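# Move ball to other post's cup, restore frame on rests

## Task

Transfer the ball into the cup on the opposite post, and return the frame to its original position, sitting on its supports.

## Robot and tools

Robots: three identical i2rt Big YAM arms named arm1, arm2 and arm3. Each has six revolute joints, a two-finger gripper and a wrist camera. Room cameras are cam_high and cam_low; wrist cameras are arm1_cam_wrist, arm2_cam_wrist and arm3_cam_wrist. Calibrated foot (base_link) positions in the scene frame, in metres: arm1 at (1.453, 0.001, 0.802), arm2 at (-0.723, 1.256, 0.793), arm3 at (-0.733, -1.253, 0.780). Each foot faces along its own +x; arm1 faces roughly toward -x, arm2 and arm3 face inward toward the middle. Reach is roughly 1.0 m from the joint1 axis.

Frame: one shared scene frame, origin on the floor, +z up, lengths in metres. A hand pose is [x, y, z, qw, qx, qy, qz]. The hand point sits between the finger pads, about 1 cm behind the tips; fingers point along the hand's +z and open along its y. Printed hand positions may be off, more so at long reach, and a hand often settles a centimetre or more from where it was sent.

Joints (absolute radians) with range and done-tolerance: joint1_rad -2.879..2.879 (±0.045), base yaw, positive counter-clockwise from above, 0 along the foot's +x. joint2_rad 0..3.141 (±0.14), shoulder, 0 = upper arm pointing back, positive raises then tips forward. joint3_rad 0..3.019 (±0.09), elbow, 0 = folded, positive opens. joint4_rad -1.692..1.57 (±0.055), hand pitch, positive lifts fingers. joint5_rad -1.57..1.57 (±0.03), sideways swing, positive to the arm's right. joint6_rad -2.094..2.094 (±0.035), roll, positive clockwise viewed from behind. gripper_m 0..0.093 (±0.003), fingertip gap in metres.

Tool move: arguments arm1, arm2, arm3 (each optional, one object per arm) and cameras. Within an arm's object: "joints" is a map of joint name to absolute target (radians, gripper in metres); "min_time_s" (0.1 to 8 s) sets a floor on how long that arm's joint motions take; "target" is a single 7-number absolute hand pose in the scene frame, reached by a straight-line path from the current hand_target; "speed" (0.002 to 0.5 m/s, default 0.25, rotation capped at twice that in rad/s) is allowed only with target. When target is used, joints may contain only gripper_m. All arms' motions start together; all hand paths in one call finish together, paced by the slowest. A path runs 0.5 to 10 s and stops short if longer; an action never exceeds 15 s. Paths do not avoid obstacles or other arms, may lag, drift or overshoot speed (especially with a near-straight arm). The controller limits each step to 100 mm and 20 degrees from the measured pose. An arm omitted from a call keeps its previous command. Unknown keys make the call invalid; out-of-range values get it refused, and a refusal cancels later motion calls in the same reply. cameras: list of names, ["all"], or []; default is none after an action, all for an empty call. An empty move call returns full state, images and the scene number.

Tool wait: seconds (0 to 10), optional cameras; commands nothing, the scene keeps running.

Tool zoom_image: camera (one name) and region [x0, y0, x1, y1] in pixels of that camera's latest full image (896x504), top-left origin, at most 504 by 504.

Tool finished_scene: scene (integer, the current scene number). Irreversible; make no further call in that reply. The goal must hold without the robots afterward.

Results: per-robot state including joint_positions, Joint velocities (rad/s, gripper m/s; "within noise" when still), joint torques (N m, arm joints only, with offsets and noise; joints 3 and 4 wrap at ±28), hand and hand_target poses. The "move" line lists each commanded arm as "done" or its worst status. Robots under "as last shown" were not commanded; their status reads "not commanded". The "pictures" line gives image order; images may trail the state slightly. Status words: off_target (stopped away, may still push), time_out (joints keep pushing toward nearby targets; resend the current reading to relax), not_followed / "joint command not followed" / "pose unreachable" (a collision or reach check withheld the targets; grippers still act). on_its_own reports uncommanded motion; "held at" is a target, not a reading.

Gripper: when closed on nothing it reads 0.000 to 0.003. On a hard part at full force it reads up to 0.005 below the part's width (some read up to 0.002 above). Grip is light just under the first-contact reading; about 0.005 below it the gripper squeezes at its limit (about 50 to 64 N per pad). Release by commanding well above the reading.

Calibration lines give pinhole+radial models, K, distortion D and T_world_to_cam for each camera; room cameras may have shifted a couple of degrees or millimetres, wrist camera poses depend on joint readings.

Avoid: hard contact between arms (a gripper closing on another arm's fingers counts), the self/arm check is not fully reliable; dropping the ball or frame, releasing moving objects, slams, hard pushes into fixed or heavy things, anything leaving the work area or reaching the floor. Arms keep pushing after contact, which heats motors: MOTOR HOT appears at 85 °C and at 100 °C the arm goes limp for 30 to 60 s (OVER-TEMPERATURE FAULT, keys read limit_stop_at_motor_heat; resend targets after). Loose objects may occasionally be nudged by outside disturbances.

Each tool is called after "Request:" by a JSON object that holds its "method" and its "body".

## Session

Request:
{"method": "move", "body": {}}

Scene clock: 0.00 s.
Joint torques (N m): no reading
Motor temperatures (°C): arm1=[31 26 28 24 27 28 25] | arm2=[25 27 26 27 26 23 28] | arm3=[29 27 23 27 27 27 26]
Heat: arm1: hottest joint1_rad 31 °C; arm2: hottest gripper 28 °C; arm3: hottest joint1_rad 29 °C.
Joint velocities: within noise
arm1.joint_positions: joint1_rad=+0.203 joint2_rad=+0.622 joint3_rad=+1.315 joint4_rad=-1.336 joint5_rad=-0.046 joint6_rad=+0.438 gripper_m=+0.09396
arm1.joint_status: not commanded
arm1.hand: x=+1.2095 y=-0.0675 z=+1.3001 quat_wxyz=(-0.162, -0.893, +0.081, +0.411) (m; scene frame)
arm1.hand_target: x=+1.2108 y=-0.0673 z=+1.3148 quat_wxyz=(-0.166, -0.886, +0.080, +0.425) (m; scene frame)
arm1.hand_status: not commanded
arm2.joint_positions: joint1_rad=+0.406 joint2_rad=+0.626 joint3_rad=+1.396 joint4_rad=-1.288 joint5_rad=-0.244 joint6_rad=-0.216 gripper_m=+0.09396
arm2.joint_status: not commanded
arm2.hand: x=-0.5051 y=+1.1628 z=+1.3490 quat_wxyz=(-0.503, -0.101, -0.852, +0.108) (m; scene frame)
arm2.hand_target: x=-0.5076 y=+1.1646 z=+1.3599 quat_wxyz=(-0.512, -0.099, -0.846, +0.113) (m; scene frame)
arm2.hand_status: not commanded
arm3.joint_positions: joint1_rad=-0.063 joint2_rad=+0.628 joint3_rad=+1.351 joint4_rad=-1.201 joint5_rad=-0.068 joint6_rad=-0.044 gripper_m=+0.09396
arm3.joint_status: not commanded
arm3.hand: x=-0.5885 y=-1.0324 z=+1.3255 quat_wxyz=(-0.453, +0.423, -0.743, -0.253) (m; scene frame)
arm3.hand_target: x=-0.5903 y=-1.0348 z=+1.3395 quat_wxyz=(-0.465, +0.419, -0.736, -0.258) (m; scene frame)
arm3.hand_status: not commanded
pictures: arm1_cam_wrist, arm2_cam_wrist, arm3_cam_wrist, cam_high, cam_low

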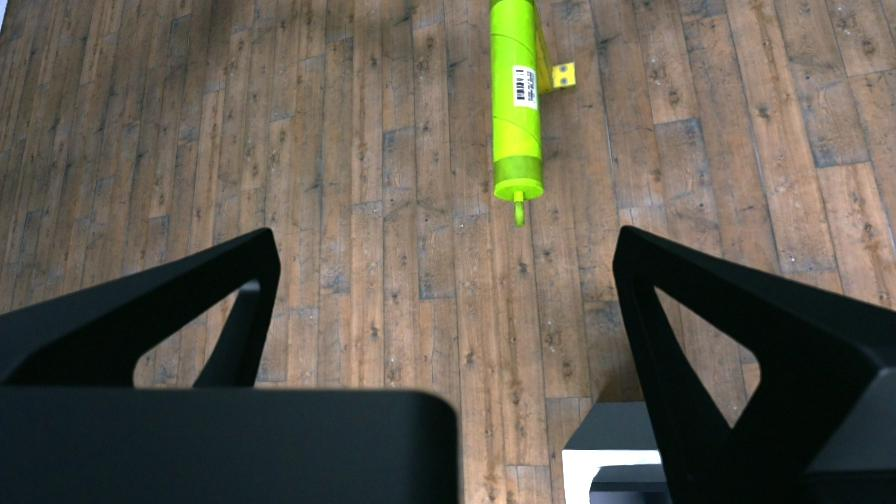

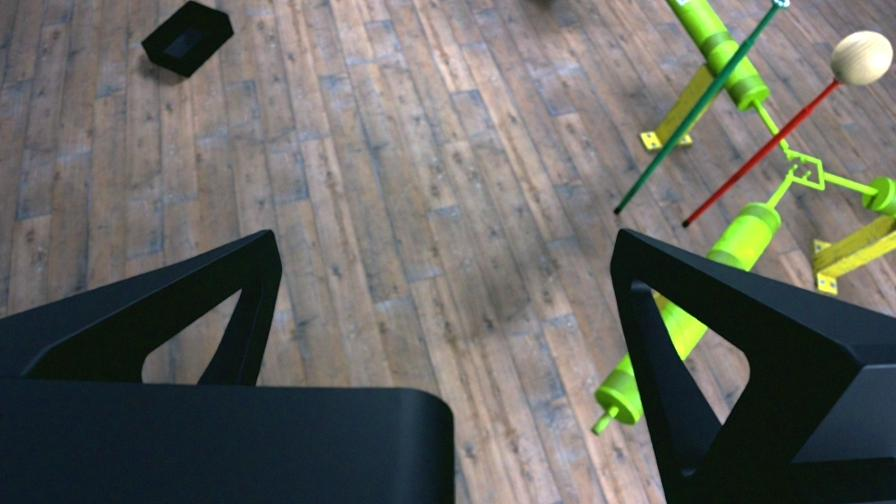

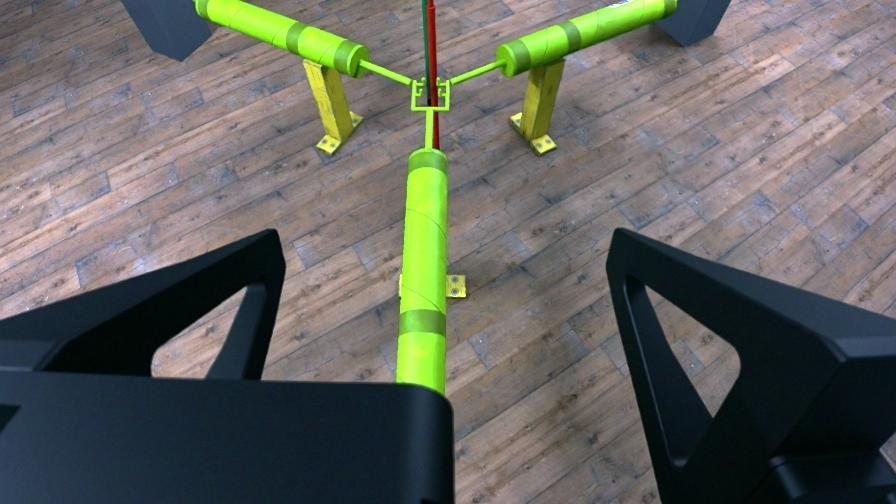

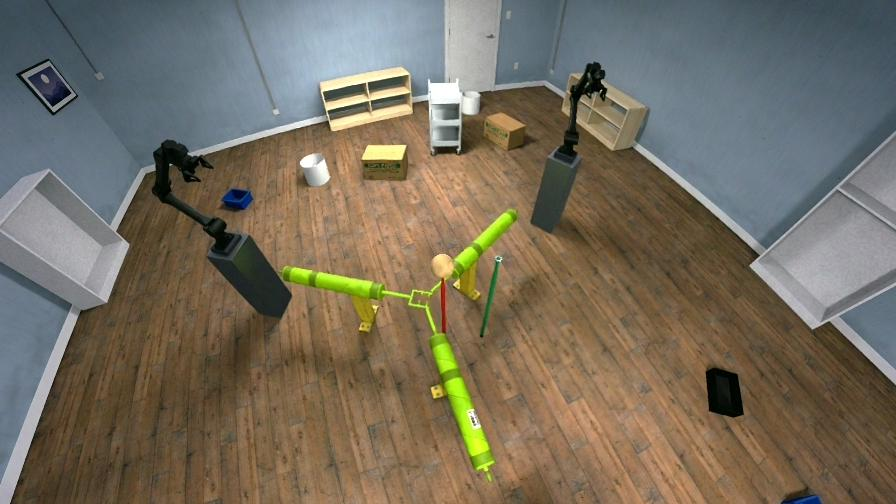

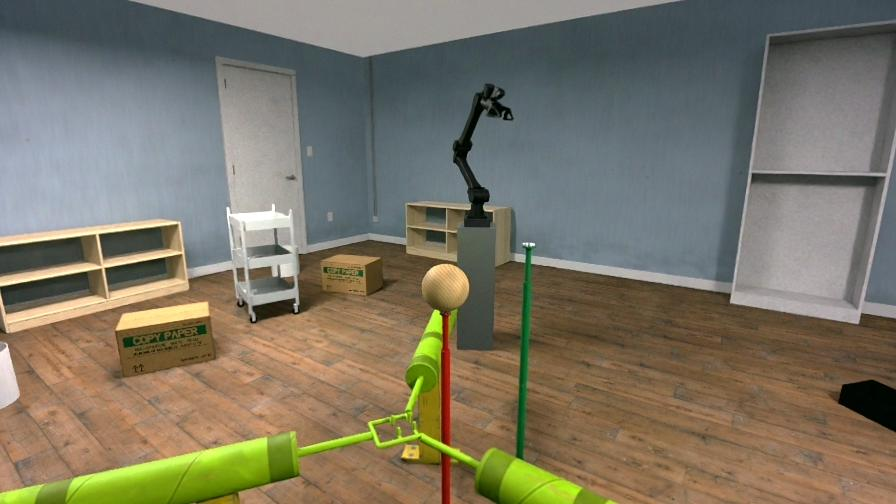

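Request:
{"method": "zoom_image", "body": {"camera": "cam_low", "region": [340, 230, 560, 480]}}

Request:
{"method": "zoom_image", "body": {"camera": "cam_high", "region": [380, 230, 520, 350]}}

Request:
{"method": "zoom_image", "body": {"camera": "arm3_cam_wrist", "region": [360, 0, 500, 160]}}

Request:
{"method": "zoom_image", "body": {"camera": "arm2_cam_wrist", "region": [590, 0, 896, 440]}}

Request:
{"method": "zoom_image", "body": {"camera": "arm1_cam_wrist", "region": [440, 0, 660, 250]}}

Request:
{"method": "zoom_image", "body": {"camera": "cam_high", "region": [260, 200, 560, 500]}}

Scaled by 2.016 from the camera's 896x504 image, which has a finer 1280x720 frame.

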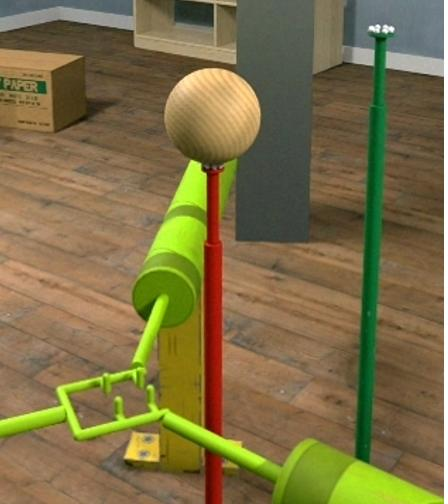

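Scaled by 3.600 from the camera's 896x504 image, which has a finer 1280x720 frame.

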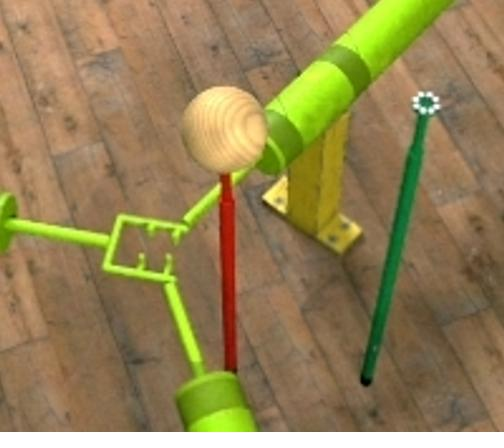

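Scaled by 3.150 from the camera's 896x504 image, which has a finer 1280x720 frame.

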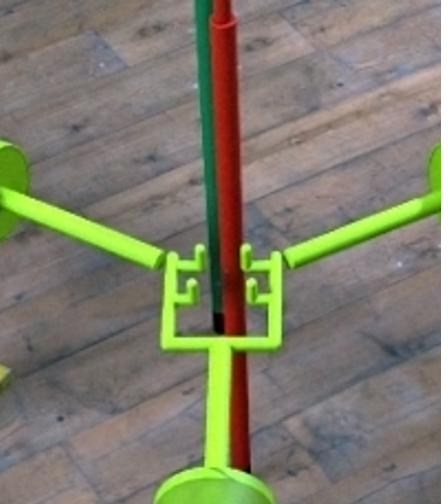

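Scaled by 1.145 from the camera's 896x504 image, which has a finer 1280x720 frame.

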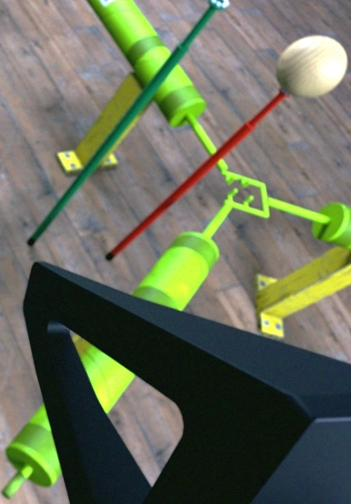

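Scaled by 2.016 from the camera's 896x504 image, which has a finer 1280x720 frame.

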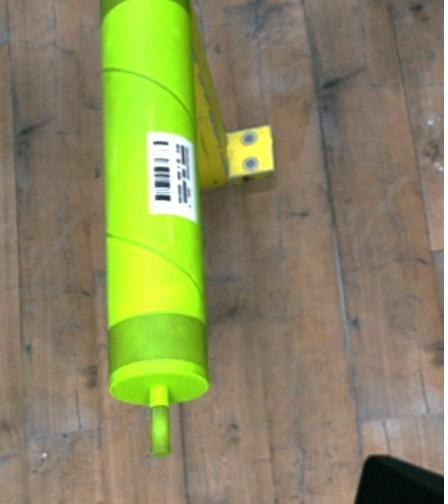

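Scaled by 1.680 from the camera's 896x504 image, which has a finer 1280x720 frame.

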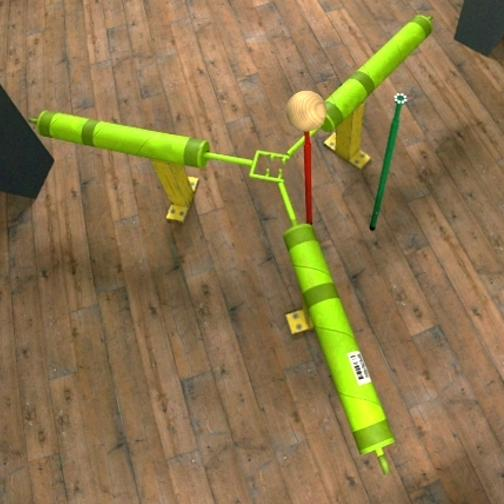

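Request:
{"method": "zoom_image", "body": {"camera": "cam_high", "region": [460, 440, 520, 490]}}

Request:
{"method": "zoom_image", "body": {"camera": "arm2_cam_wrist", "region": [580, 370, 660, 450]}}

Request:
{"method": "zoom_image", "body": {"camera": "cam_high", "region": [490, 195, 530, 235]}}

Request:
{"method": "zoom_image", "body": {"camera": "cam_high", "region": [270, 250, 310, 290]}}

Request:
{"method": "zoom_image", "body": {"camera": "cam_high", "region": [400, 280, 450, 315]}}

Request:
{"method": "zoom_image", "body": {"camera": "cam_low", "region": [350, 390, 450, 460]}}

Request:
{"method": "zoom_image", "body": {"camera": "cam_low", "region": [400, 230, 560, 330]}}

Scaled by 8.400 from the camera's 896x504 image, which has a finer 1280x720 frame.

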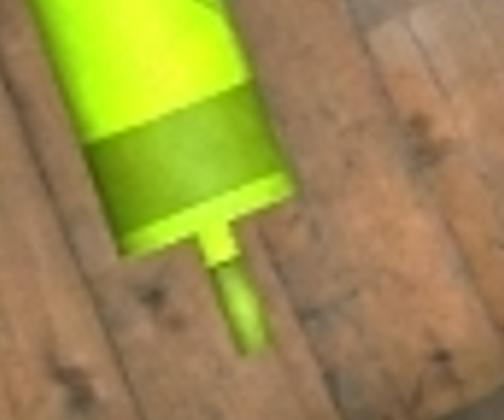

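Scaled by 6.300 from the camera's 896x504 image, which has a finer 1280x720 frame.

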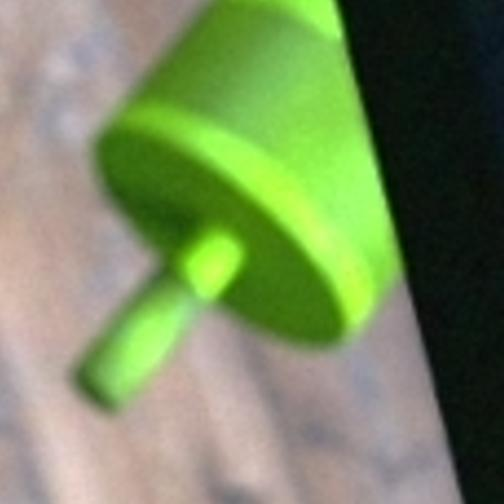

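Scaled by 12.600 from the camera's 896x504 image, which has a finer 1280x720 frame.

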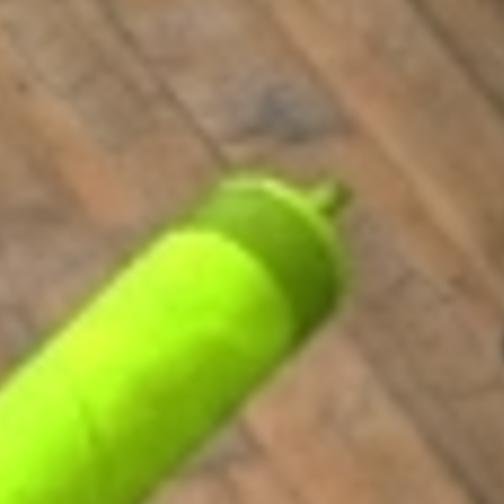

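Scaled by 12.600 from the camera's 896x504 image, which has a finer 1280x720 frame.

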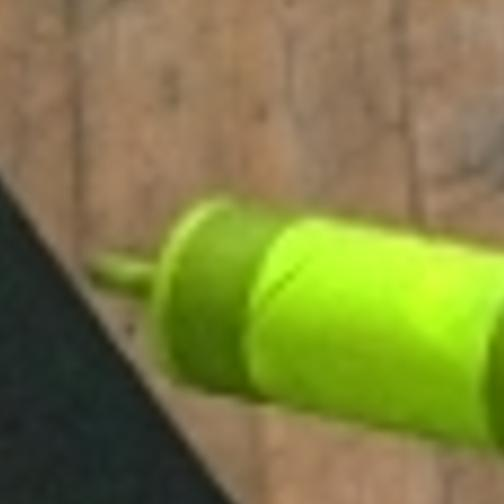

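Scaled by 10.080 from the camera's 896x504 image, which has a finer 1280x720 frame.

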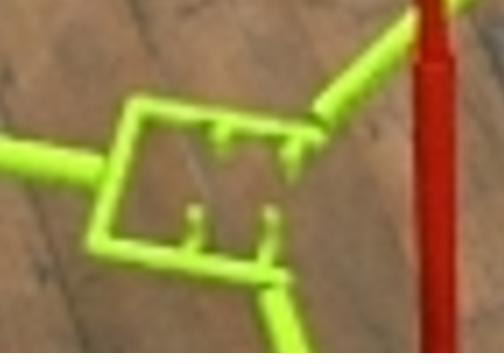

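Scaled by 5.040 from the camera's 896x504 image, which has a finer 1280x720 frame.

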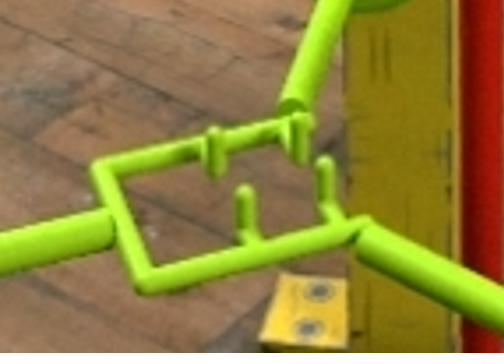

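Scaled by 3.150 from the camera's 896x504 image, which has a finer 1280x720 frame.

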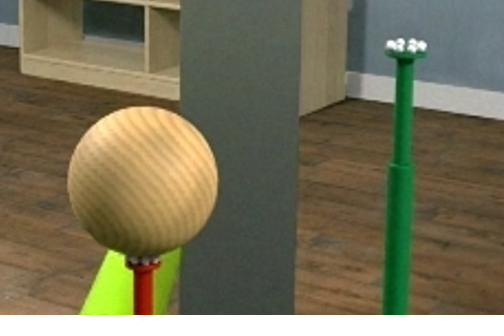

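Request:
{"method": "move", "body": {"arm1": {"target":[0.95,-0.185,0.75,0,1,0,0],"joints":{"gripper_m":0.08}}, "arm2": {"target":[-0.52,0.72,0.75,0,0.5,0.866,0],"joints":{"gripper_m":0.08}}, "arm3": {"target":[-0.575,-0.98,0.75,0,-0.5,0.866,0],"joints":{"gripper_m":0.08}}, "cameras": ["all"]}}

Scene clock: 108.00 s.
Joint torques (N m): arm1=[0.38 -18.08 9.06 -0.08 0.17 0.06] | arm2=[0.5 -18.32 9.48 -0.34 -0.06 0.12] | arm3=[0.73 -6.24 8.69 0.85 0.01 0.12]
Motor temperatures (°C): arm1=[31 26 39 25 27 27 24] | arm2=[25 27 37 27 25 22 27] | arm3=[28 27 36 27 25 26 25]
Heat: arm1: hottest joint3_rad 39 °C; arm2: hottest joint3_rad 37 °C; arm3: hottest joint3_rad 36 °C.
move: arm1 off_target; arm2 off_target; arm3 off_target
Joint velocities: within noise
arm1.joint_positions: joint1_rad=+0.311 joint2_rad=+2.000 joint3_rad=+1.256 joint4_rad=-0.854 joint5_rad=-0.008 joint6_rad=+0.367 gripper_m=+0.08013
arm1.joint_status: all done
arm1.hand: x=+0.9675 y=-0.1716 z=+0.7346 quat_wxyz=(+0.005, -1.000, +0.014, -0.019) (m; scene frame)
arm1.hand_target: x=+0.9507 y=-0.1849 z=+0.7504 quat_wxyz=(+0.000, -1.000, +0.000, +0.000) (m; scene frame)
arm1.hand_status: off_target (0.027 m and 2.8 deg from the pose sent, 0.619 m and 53.4 deg at the start)
arm2.joint_positions: joint1_rad=-0.192 joint2_rad=+2.069 joint3_rad=+1.405 joint4_rad=-0.934 joint5_rad=-0.002 joint6_rad=-0.175 gripper_m=+0.08011
arm2.joint_status: all done
arm2.hand: x=-0.5218 y=+0.7370 z=+0.7491 quat_wxyz=(+0.004, -0.491, -0.871, -0.005) (m; scene frame)
arm2.hand_target: x=-0.5203 y=+0.7205 z=+0.7502 quat_wxyz=(+0.000, -0.500, -0.866, +0.000) (m; scene frame)
arm2.hand_status: off_target (0.017 m and 1.4 deg from the pose sent, 0.745 m and 76.0 deg at the start)
arm3.joint_positions: joint1_rad=+0.027 joint2_rad=+1.499 joint3_rad=+0.612 joint4_rad=-0.708 joint5_rad=+0.002 joint6_rad=-0.009 gripper_m=+0.08008
arm3.joint_status: all done
arm3.hand: x=-0.5816 y=-0.9974 z=+0.7472 quat_wxyz=(+0.012, +0.500, -0.866, +0.008) (m; scene frame)
arm3.hand_target: x=-0.5752 y=-0.9804 z=+0.7505 quat_wxyz=(+0.000, +0.500, -0.866, +0.000) (m; scene frame)
arm3.hand_status: off_target (0.019 m and 1.6 deg from the pose sent, 0.578 m and 62.5 deg at the start)
pictures: arm1_cam_wrist, arm2_cam_wrist, arm3_cam_wrist, cam_high, cam_low
camera_calibration:
arm1_cam_wrist: T_world_to_cam=[[0.0188715, 0.999303, 0.0321964, 0.12764], [0.781889, -0.0348202, 0.622445, -1.21854], [0.623132, 0.0134275, -0.782001, 0.100326], [0, 0, 0, 1]] pos_world=[0.887839, -0.171328, 0.83282]
arm2_cam_wrist: T_world_to_cam=[[-0.856765, -0.515707, 0.000236615, -0.0687591], [-0.417264, 0.693488, 0.587338, -1.16223], [-0.303058, 0.503112, -0.809342, 0.202917], [0, 0, 0, 1]] pos_world=[-0.482372, 0.668444, 0.846869]
arm3_cam_wrist: T_world_to_cam=[[0.869412, -0.494078, -0.00307012, 0.0149499], [-0.387664, -0.685985, 0.615744, -1.3677], [-0.306332, -0.534145, -0.78794, 0.00568405], [0, 0, 0, 1]] pos_world=[-0.541464, -0.927798, 0.846677]

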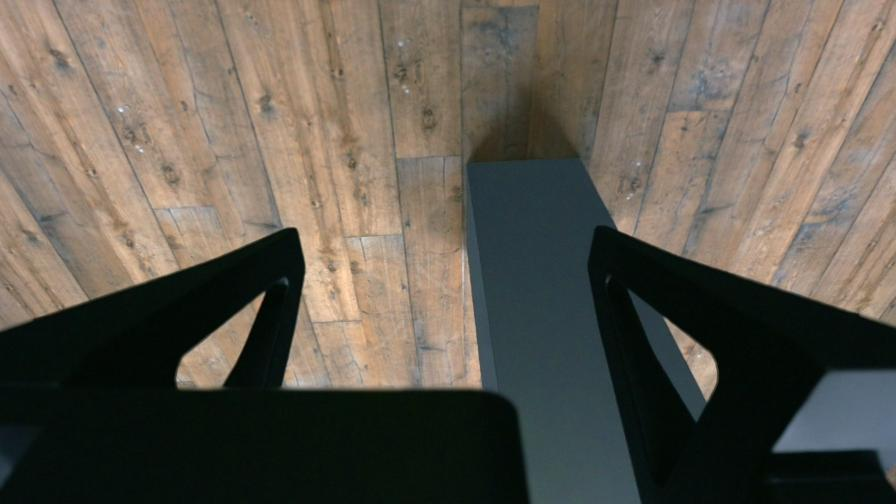

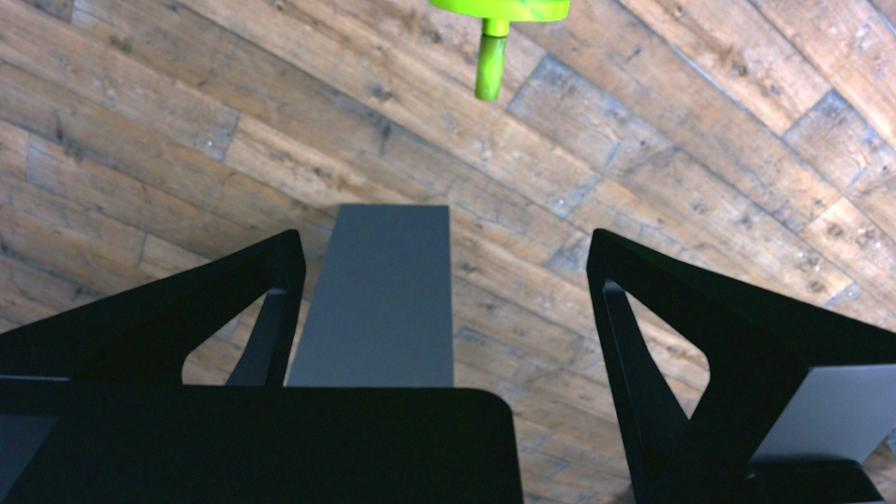

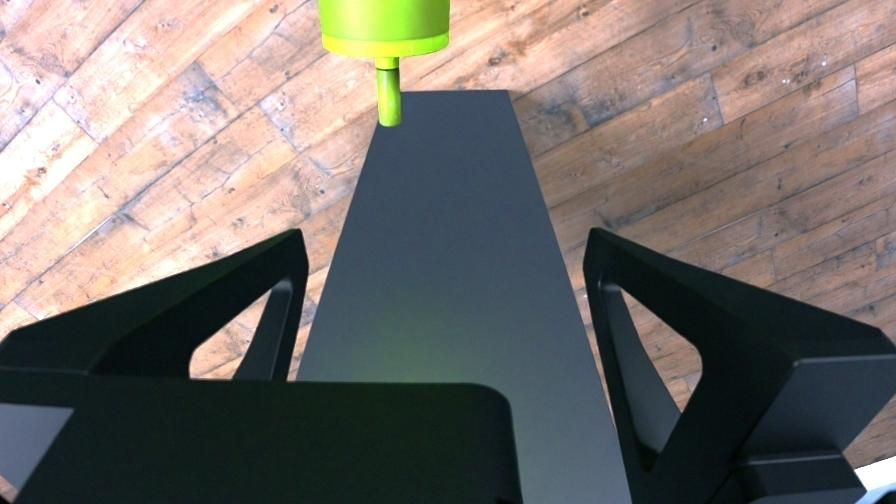

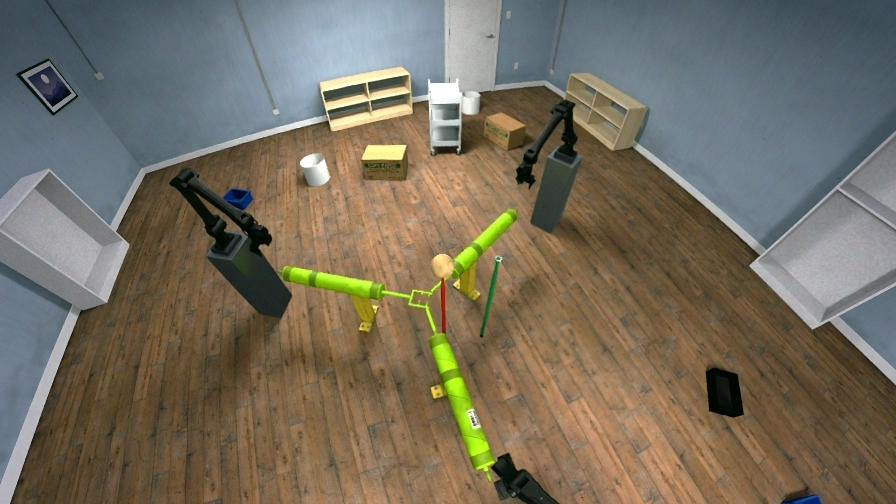

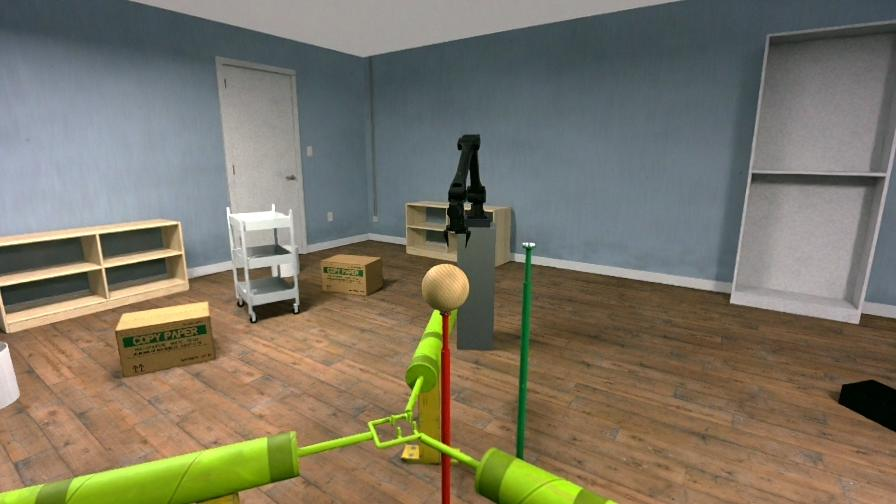

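Request:
{"method": "move", "body": {"arm1": {"target":[0.88,-0.19,0.62,0,1,0,0]}, "arm2": {"target":[-0.565,0.775,0.62,0,0.5,0.866,0]}, "arm3": {"target":[-0.64,-1.03,0.62,0,-0.5,0.866,0]}, "cameras": ["arm1_cam_wrist","arm2_cam_wrist","arm3_cam_wrist"]}}

Scene clock: 132.63 s.
Joint torques (N m): arm1=[-2.08 -21.95 8.16 0.46 0.16 0.06] | arm2=[0.44 -17.49 4.36 0.42 -0.07 -0.16] | arm3=[0.67 -6.3 1.74 1.07 0.16 0.14]
Motor temperatures (°C): arm1=[31 31 37 24 26 26 24] | arm2=[25 30 37 27 25 22 26] | arm3=[28 27 34 27 25 26 25]
Heat: arm1: hottest joint3_rad 37 °C; arm2: hottest joint3_rad 37 °C; arm3: hottest joint3_rad 34 °C.
move: arm1 off_target; arm2 off_target; arm3 done
Joint velocities: within noise
arm1.joint_positions: joint1_rad=+0.308 joint2_rad=+2.363 joint3_rad=+1.512 joint4_rad=-0.756 joint5_rad=-0.007 joint6_rad=+0.335 gripper_m=+0.08013
arm1.joint_status: not commanded
arm1.hand: x=+0.9059 y=-0.1907 z=+0.6069 quat_wxyz=(+0.007, -1.000, -0.001, -0.024) (m; scene frame)
arm1.hand_target: x=+0.8807 y=-0.1895 z=+0.6208 quat_wxyz=(+0.000, -1.000, +0.000, +0.000) (m; scene frame)
arm1.hand_status: off_target (0.029 m and 2.8 deg from the pose sent, 0.145 m and 2.8 deg at the start)
arm2.joint_positions: joint1_rad=-0.236 joint2_rad=+2.199 joint3_rad=+1.207 joint4_rad=-0.586 joint5_rad=-0.001 joint6_rad=-0.190 gripper_m=+0.08011
arm2.joint_status: not commanded
arm2.hand: x=-0.5600 y=+0.7736 z=+0.6305 quat_wxyz=(-0.004, -0.503, -0.864, +0.002) (m; scene frame)
arm2.hand_target: x=-0.5649 y=+0.7752 z=+0.6202 quat_wxyz=(+0.000, -0.500, -0.866, +0.000) (m; scene frame)
arm2.hand_status: off_target (0.012 m and 0.7 deg from the pose sent, 0.141 m and 1.4 deg at the start)
arm3.joint_positions: joint1_rad=+0.157 joint2_rad=+1.867 joint3_rad=+0.410 joint4_rad=-0.108 joint5_rad=-0.001 joint6_rad=+0.121 gripper_m=+0.08008
arm3.joint_status: not commanded
arm3.hand: x=-0.6385 y=-1.0311 z=+0.6239 quat_wxyz=(+0.000, +0.500, -0.866, -0.001) (m; scene frame)
arm3.hand_target: x=-0.6400 y=-1.0301 z=+0.6201 quat_wxyz=(+0.000, +0.500, -0.866, +0.000) (m; scene frame)
arm3.hand_status: done (0.004 m and 0.2 deg from the pose sent, 0.144 m and 1.6 deg at the start)
pictures: arm1_cam_wrist, arm2_cam_wrist, arm3_cam_wrist
camera_calibration:
arm1_cam_wrist: T_world_to_cam=[[-0.0100202, 0.999343, 0.0348172, 0.176634], [0.776916, -0.0141399, 0.629445, -1.08735], [0.629524, 0.0333573, -0.776264, 0.0336814], [0, 0, 0, 1]] pos_world=[0.825347, -0.193017, 0.704423]
arm2_cam_wrist: T_world_to_cam=[[-0.87104, -0.491194, 0.0041637, -0.111982], [-0.401587, 0.716969, 0.56981, -1.13222], [-0.282873, 0.494656, -0.821766, 0.102564], [0, 0, 0, 1]] pos_world=[-0.523214, 0.70603, 0.729903]
arm3_cam_wrist: T_world_to_cam=[[0.869623, -0.49368, -0.00596012, 0.0497082], [-0.394906, -0.702776, 0.591739, -1.34388], [-0.296319, -0.512237, -0.806107, -0.0865936], [0, 0, 0, 1]] pos_world=[-0.599593, -0.964262, 0.725719]

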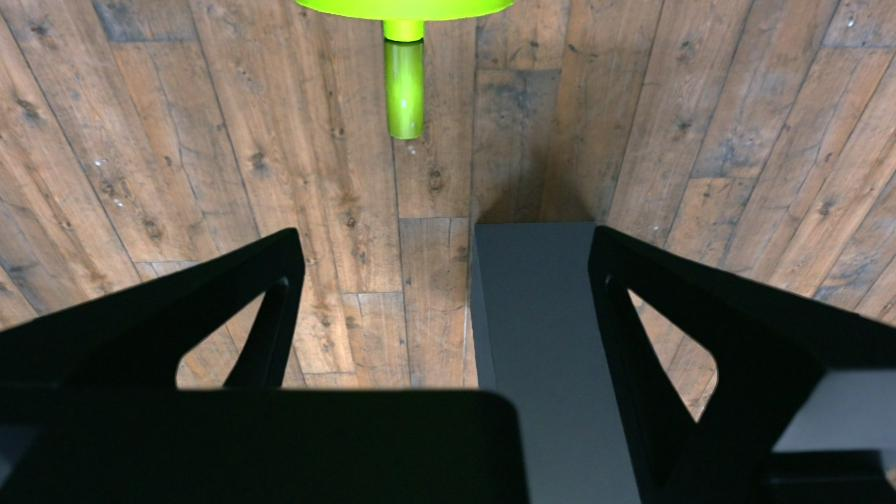

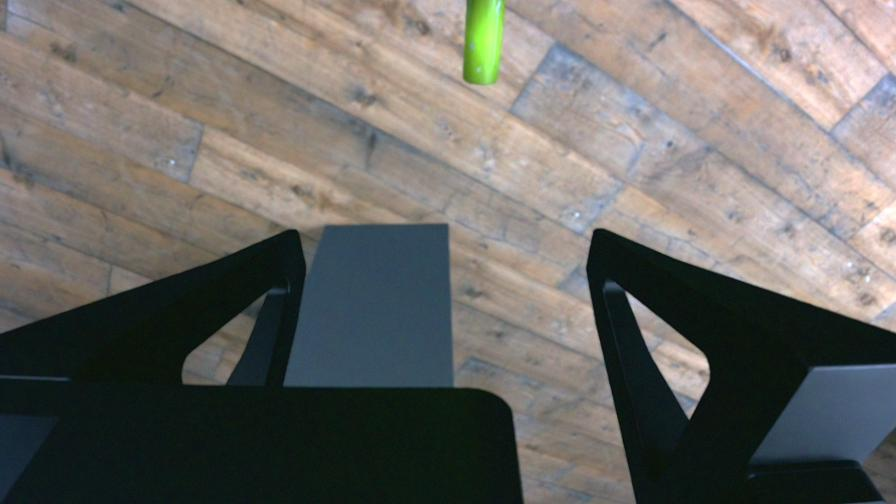

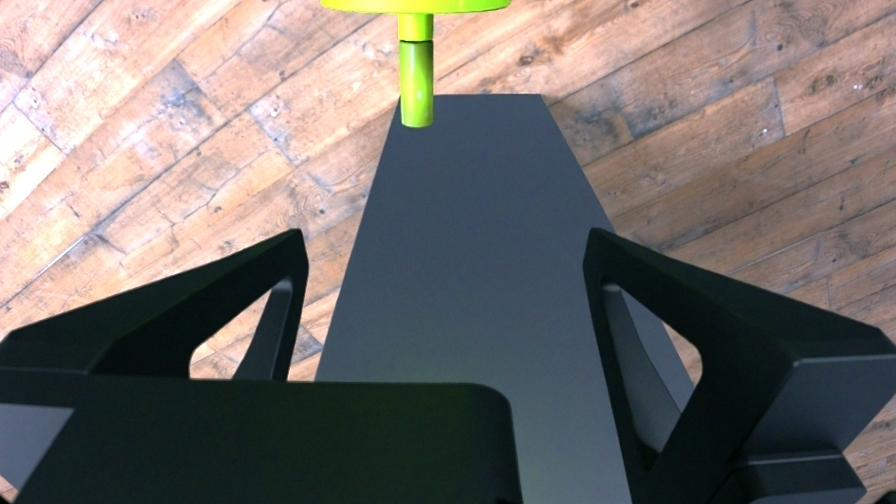

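Request:
{"method": "move", "body": {"arm1": {"target":[0.895,-0.205,0.53,0,1,0,0]}, "arm2": {"target":[-0.573,0.745,0.51,0,0.5,0.866,0]}, "arm3": {"target":[-0.659,-1.025,0.515,0,-0.5,0.866,0]}, "cameras": ["arm1_cam_wrist","arm2_cam_wrist","arm3_cam_wrist"]}}

Scene clock: 162.10 s.
Joint torques (N m): arm1=[0.44 -22.01 6.54 0.57 0.11 0.31] | arm2=[0.62 -19.02 5.2 0.27 -0.09 -0.16] | arm3=[0.73 -8 -1.43 0.96 0.17 0.14]
Motor temperatures (°C): arm1=[31 31 38 24 26 26 24] | arm2=[25 35 33 27 24 22 26] | arm3=[28 27 30 27 25 26 24]
Heat: arm1: hottest joint3_rad 38 °C; arm2: hottest joint2_rad 35 °C; arm3: hottest joint3_rad 30 °C.
move: arm1 off_target; arm2 off_target; arm3 done
Joint velocities: within noise
arm1.joint_positions: joint1_rad=+0.312 joint2_rad=+2.543 joint3_rad=+1.548 joint4_rad=-0.621 joint5_rad=-0.007 joint6_rad=+0.342 gripper_m=+0.08013
arm1.joint_status: not commanded
arm1.hand: x=+0.9189 y=-0.1878 z=+0.5138 quat_wxyz=(+0.008, -1.000, +0.001, -0.028) (m; scene frame)
arm1.hand_target: x=+0.8959 y=-0.2049 z=+0.5308 quat_wxyz=(+0.000, -1.000, +0.000, +0.000) (m; scene frame)
arm1.hand_status: off_target (0.034 m and 3.4 deg from the pose sent, 0.079 m and 2.9 deg at the start)
arm2.joint_positions: joint1_rad=-0.270 joint2_rad=+2.483 joint3_rad=+1.354 joint4_rad=-0.471 joint5_rad=+0.000 joint6_rad=-0.222 gripper_m=+0.08011
arm2.joint_status: not commanded
arm2.hand: x=-0.5724 y=+0.7549 z=+0.5167 quat_wxyz=(+0.004, -0.504, -0.864, -0.005) (m; scene frame)
arm2.hand_target: x=-0.5731 y=+0.7452 z=+0.5103 quat_wxyz=(+0.000, -0.500, -0.866, +0.000) (m; scene frame)
arm2.hand_status: off_target (0.012 m and 0.9 deg from the pose sent, 0.125 m and 0.7 deg at the start)
arm3.joint_positions: joint1_rad=+0.238 joint2_rad=+2.322 joint3_rad=+0.518 joint4_rad=+0.241 joint5_rad=+0.000 joint6_rad=+0.201 gripper_m=+0.08008
arm3.joint_status: not commanded
arm3.hand: x=-0.6566 y=-1.0232 z=+0.5197 quat_wxyz=(-0.001, +0.501, -0.866, -0.002) (m; scene frame)
arm3.hand_target: x=-0.6590 y=-1.0250 z=+0.5151 quat_wxyz=(+0.000, +0.500, -0.866, +0.000) (m; scene frame)
arm3.hand_status: done (0.006 m and 0.2 deg from the pose sent, 0.111 m and 0.2 deg at the start)
pictures: arm1_cam_wrist, arm2_cam_wrist, arm3_cam_wrist
camera_calibration:
arm1_cam_wrist: T_world_to_cam=[[-0.00685102, 0.999257, 0.0379327, 0.172458], [0.771686, -0.0188419, 0.635725, -1.03808], [0.635967, 0.0336275, -0.770983, -0.0554695], [0, 0, 0, 1]] pos_world=[0.83753, -0.190024, 0.610625]
arm2_cam_wrist: T_world_to_cam=[[-0.871912, -0.489663, 0.00018532, -0.131027], [-0.396016, 0.705382, 0.587884, -1.05631], [-0.287996, 0.512509, -0.808945, -0.00821428], [0, 0, 0, 1]] pos_world=[-0.534925, 0.685154, 0.614368]
arm3_cam_wrist: T_world_to_cam=[[0.870037, -0.492944, -0.00643098, 0.0699694], [-0.394589, -0.704143, 0.590323, -1.28435], [-0.295525, -0.511066, -0.807141, -0.169624], [0, 0, 0, 1]] pos_world=[-0.617795, -0.956565, 0.621721]

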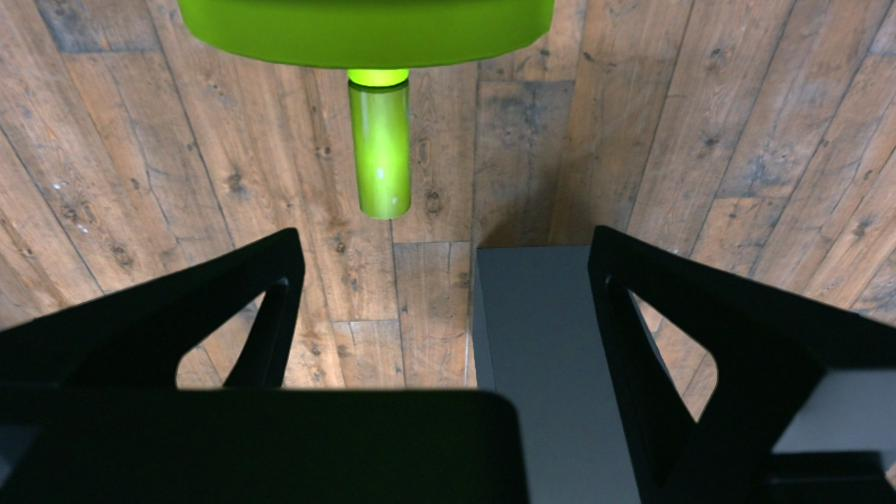

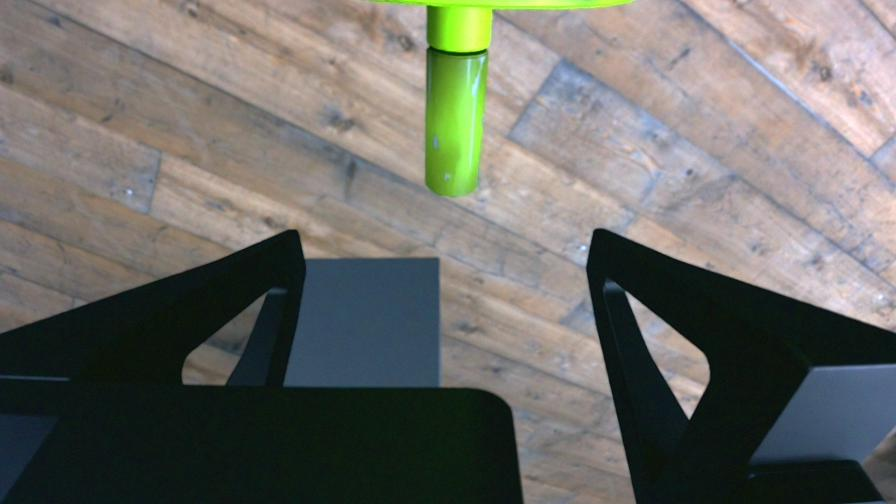

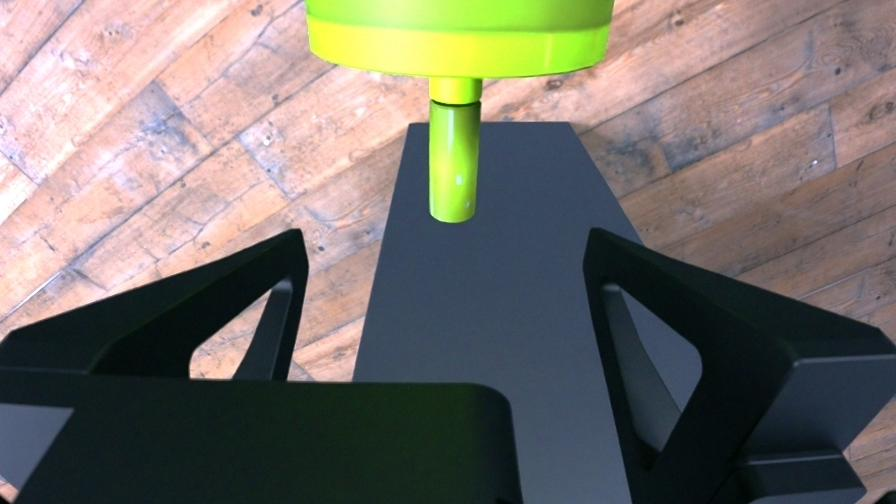

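Request:
{"method": "move", "body": {"arm1": {"target":[0.889,-0.228,0.474,0,1,0,0]}, "arm2": {"target":[-0.570,0.729,0.449,0,0.5,0.866,0]}, "arm3": {"target":[-0.650,-1.02,0.451,0,-0.5,0.866,0]}, "cameras": ["arm1_cam_wrist","arm2_cam_wrist","arm3_cam_wrist"]}}

Scene clock: 176.03 s.
Joint torques (N m): arm1=[-0.09 -22.36 6.72 0.32 0.14 0.31] | arm2=[0.44 -19.66 5.09 0.09 -0.09 -0.17] | arm3=[-0.79 -8.94 -2.32 0.94 0.15 -0.09]
Motor temperatures (°C): arm1=[31 35 36 24 26 26 24] | arm2=[25 36 33 26 24 22 26] | arm3=[28 27 28 27 24 26 24]
Heat: arm1: hottest joint3_rad 36 °C; arm2: hottest joint2_rad 36 °C; arm3: hottest joint1_rad 28 °C.
move: arm1 off_target; arm2 off_target; arm3 done
Joint velocities: within noise
arm1.joint_positions: joint1_rad=+0.350 joint2_rad=+2.680 joint3_rad=+1.677 joint4_rad=-0.597 joint5_rad=-0.007 joint6_rad=+0.374 gripper_m=+0.08013
arm1.joint_status: not commanded
arm1.hand: x=+0.9093 y=-0.2150 z=+0.4619 quat_wxyz=(+0.006, -1.000, -0.002, -0.021) (m; scene frame)
arm1.hand_target: x=+0.8895 y=-0.2280 z=+0.4746 quat_wxyz=(+0.000, -1.000, +0.000, +0.000) (m; scene frame)
arm1.hand_status: off_target (0.027 m and 2.5 deg from the pose sent, 0.064 m and 3.3 deg at the start)
arm2.joint_positions: joint1_rad=-0.272 joint2_rad=+2.641 joint3_rad=+1.493 joint4_rad=-0.443 joint5_rad=+0.000 joint6_rad=-0.226 gripper_m=+0.08011
arm2.joint_status: not commanded
arm2.hand: x=-0.5672 y=+0.7352 z=+0.4582 quat_wxyz=(+0.001, -0.503, -0.864, -0.002) (m; scene frame)
arm2.hand_target: x=-0.5701 y=+0.7294 z=+0.4493 quat_wxyz=(+0.000, -0.500, -0.866, +0.000) (m; scene frame)
arm2.hand_status: off_target (0.011 m and 0.4 deg from the pose sent, 0.073 m and 0.9 deg at the start)
arm3.joint_positions: joint1_rad=+0.226 joint2_rad=+2.546 joint3_rad=+0.648 joint4_rad=+0.334 joint5_rad=+0.000 joint6_rad=+0.191 gripper_m=+0.08008
arm3.joint_status: not commanded
arm3.hand: x=-0.6513 y=-1.0161 z=+0.4555 quat_wxyz=(+0.000, +0.500, -0.866, -0.001) (m; scene frame)
arm3.hand_target: x=-0.6501 y=-1.0200 z=+0.4512 quat_wxyz=(+0.000, +0.500, -0.866, +0.000) (m; scene frame)
arm3.hand_status: done (0.006 m and 0.2 deg from the pose sent, 0.069 m and 0.2 deg at the start)
pictures: arm1_cam_wrist, arm2_cam_wrist, arm3_cam_wrist
camera_calibration:
arm1_cam_wrist: T_world_to_cam=[[-0.0125616, 0.999353, 0.0337134, 0.208715], [0.781076, -0.0112441, 0.624335, -0.999893], [0.62431, 0.0341753, -0.780429, -0.0734356], [0, 0, 0, 1]] pos_world=[0.82946, -0.217313, 0.55992]
arm2_cam_wrist: T_world_to_cam=[[-0.870993, -0.491292, 0.00213289, -0.135374], [-0.398919, 0.709749, 0.58062, -1.00749], [-0.286768, 0.504865, -0.814172, -0.0352234], [0, 0, 0, 1]] pos_world=[-0.529919, 0.666344, 0.556582]
arm3_cam_wrist: T_world_to_cam=[[0.869084, -0.494632, -0.00576472, 0.0657992], [-0.395999, -0.702673, 0.59113, -1.23918], [-0.296442, -0.511459, -0.806556, -0.217561], [0, 0, 0, 1]] pos_world=[-0.612393, -0.949464, 0.55742]

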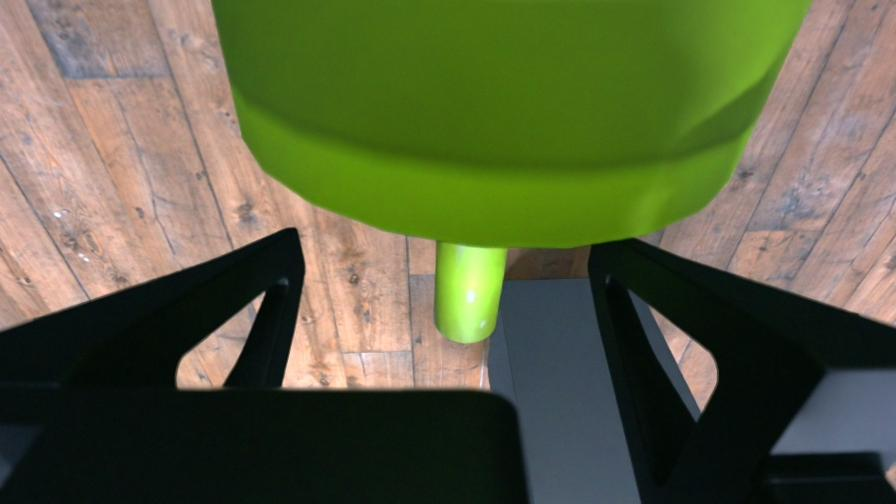

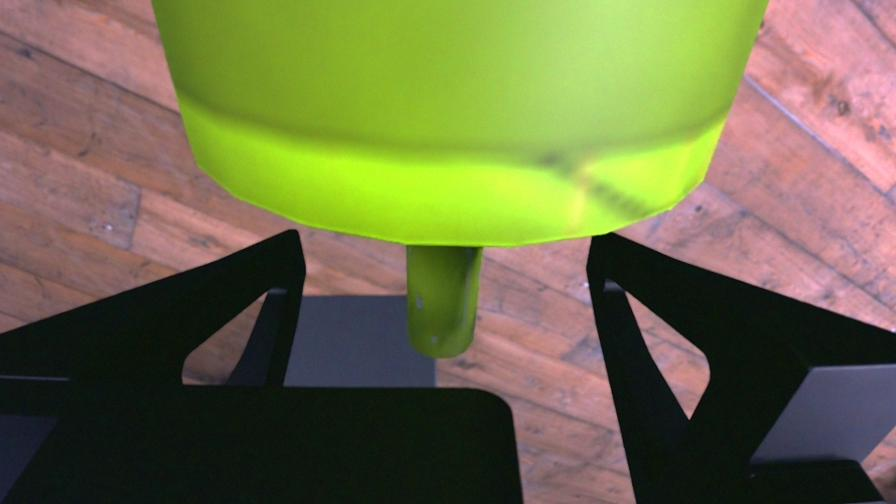

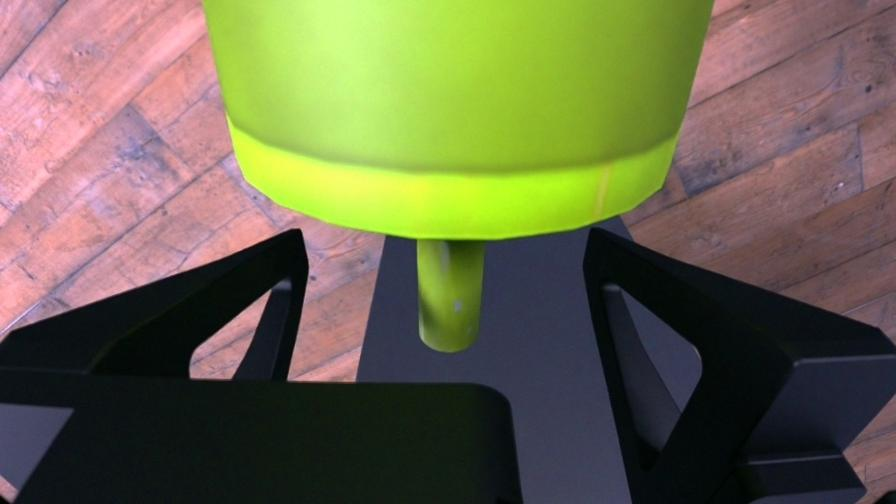

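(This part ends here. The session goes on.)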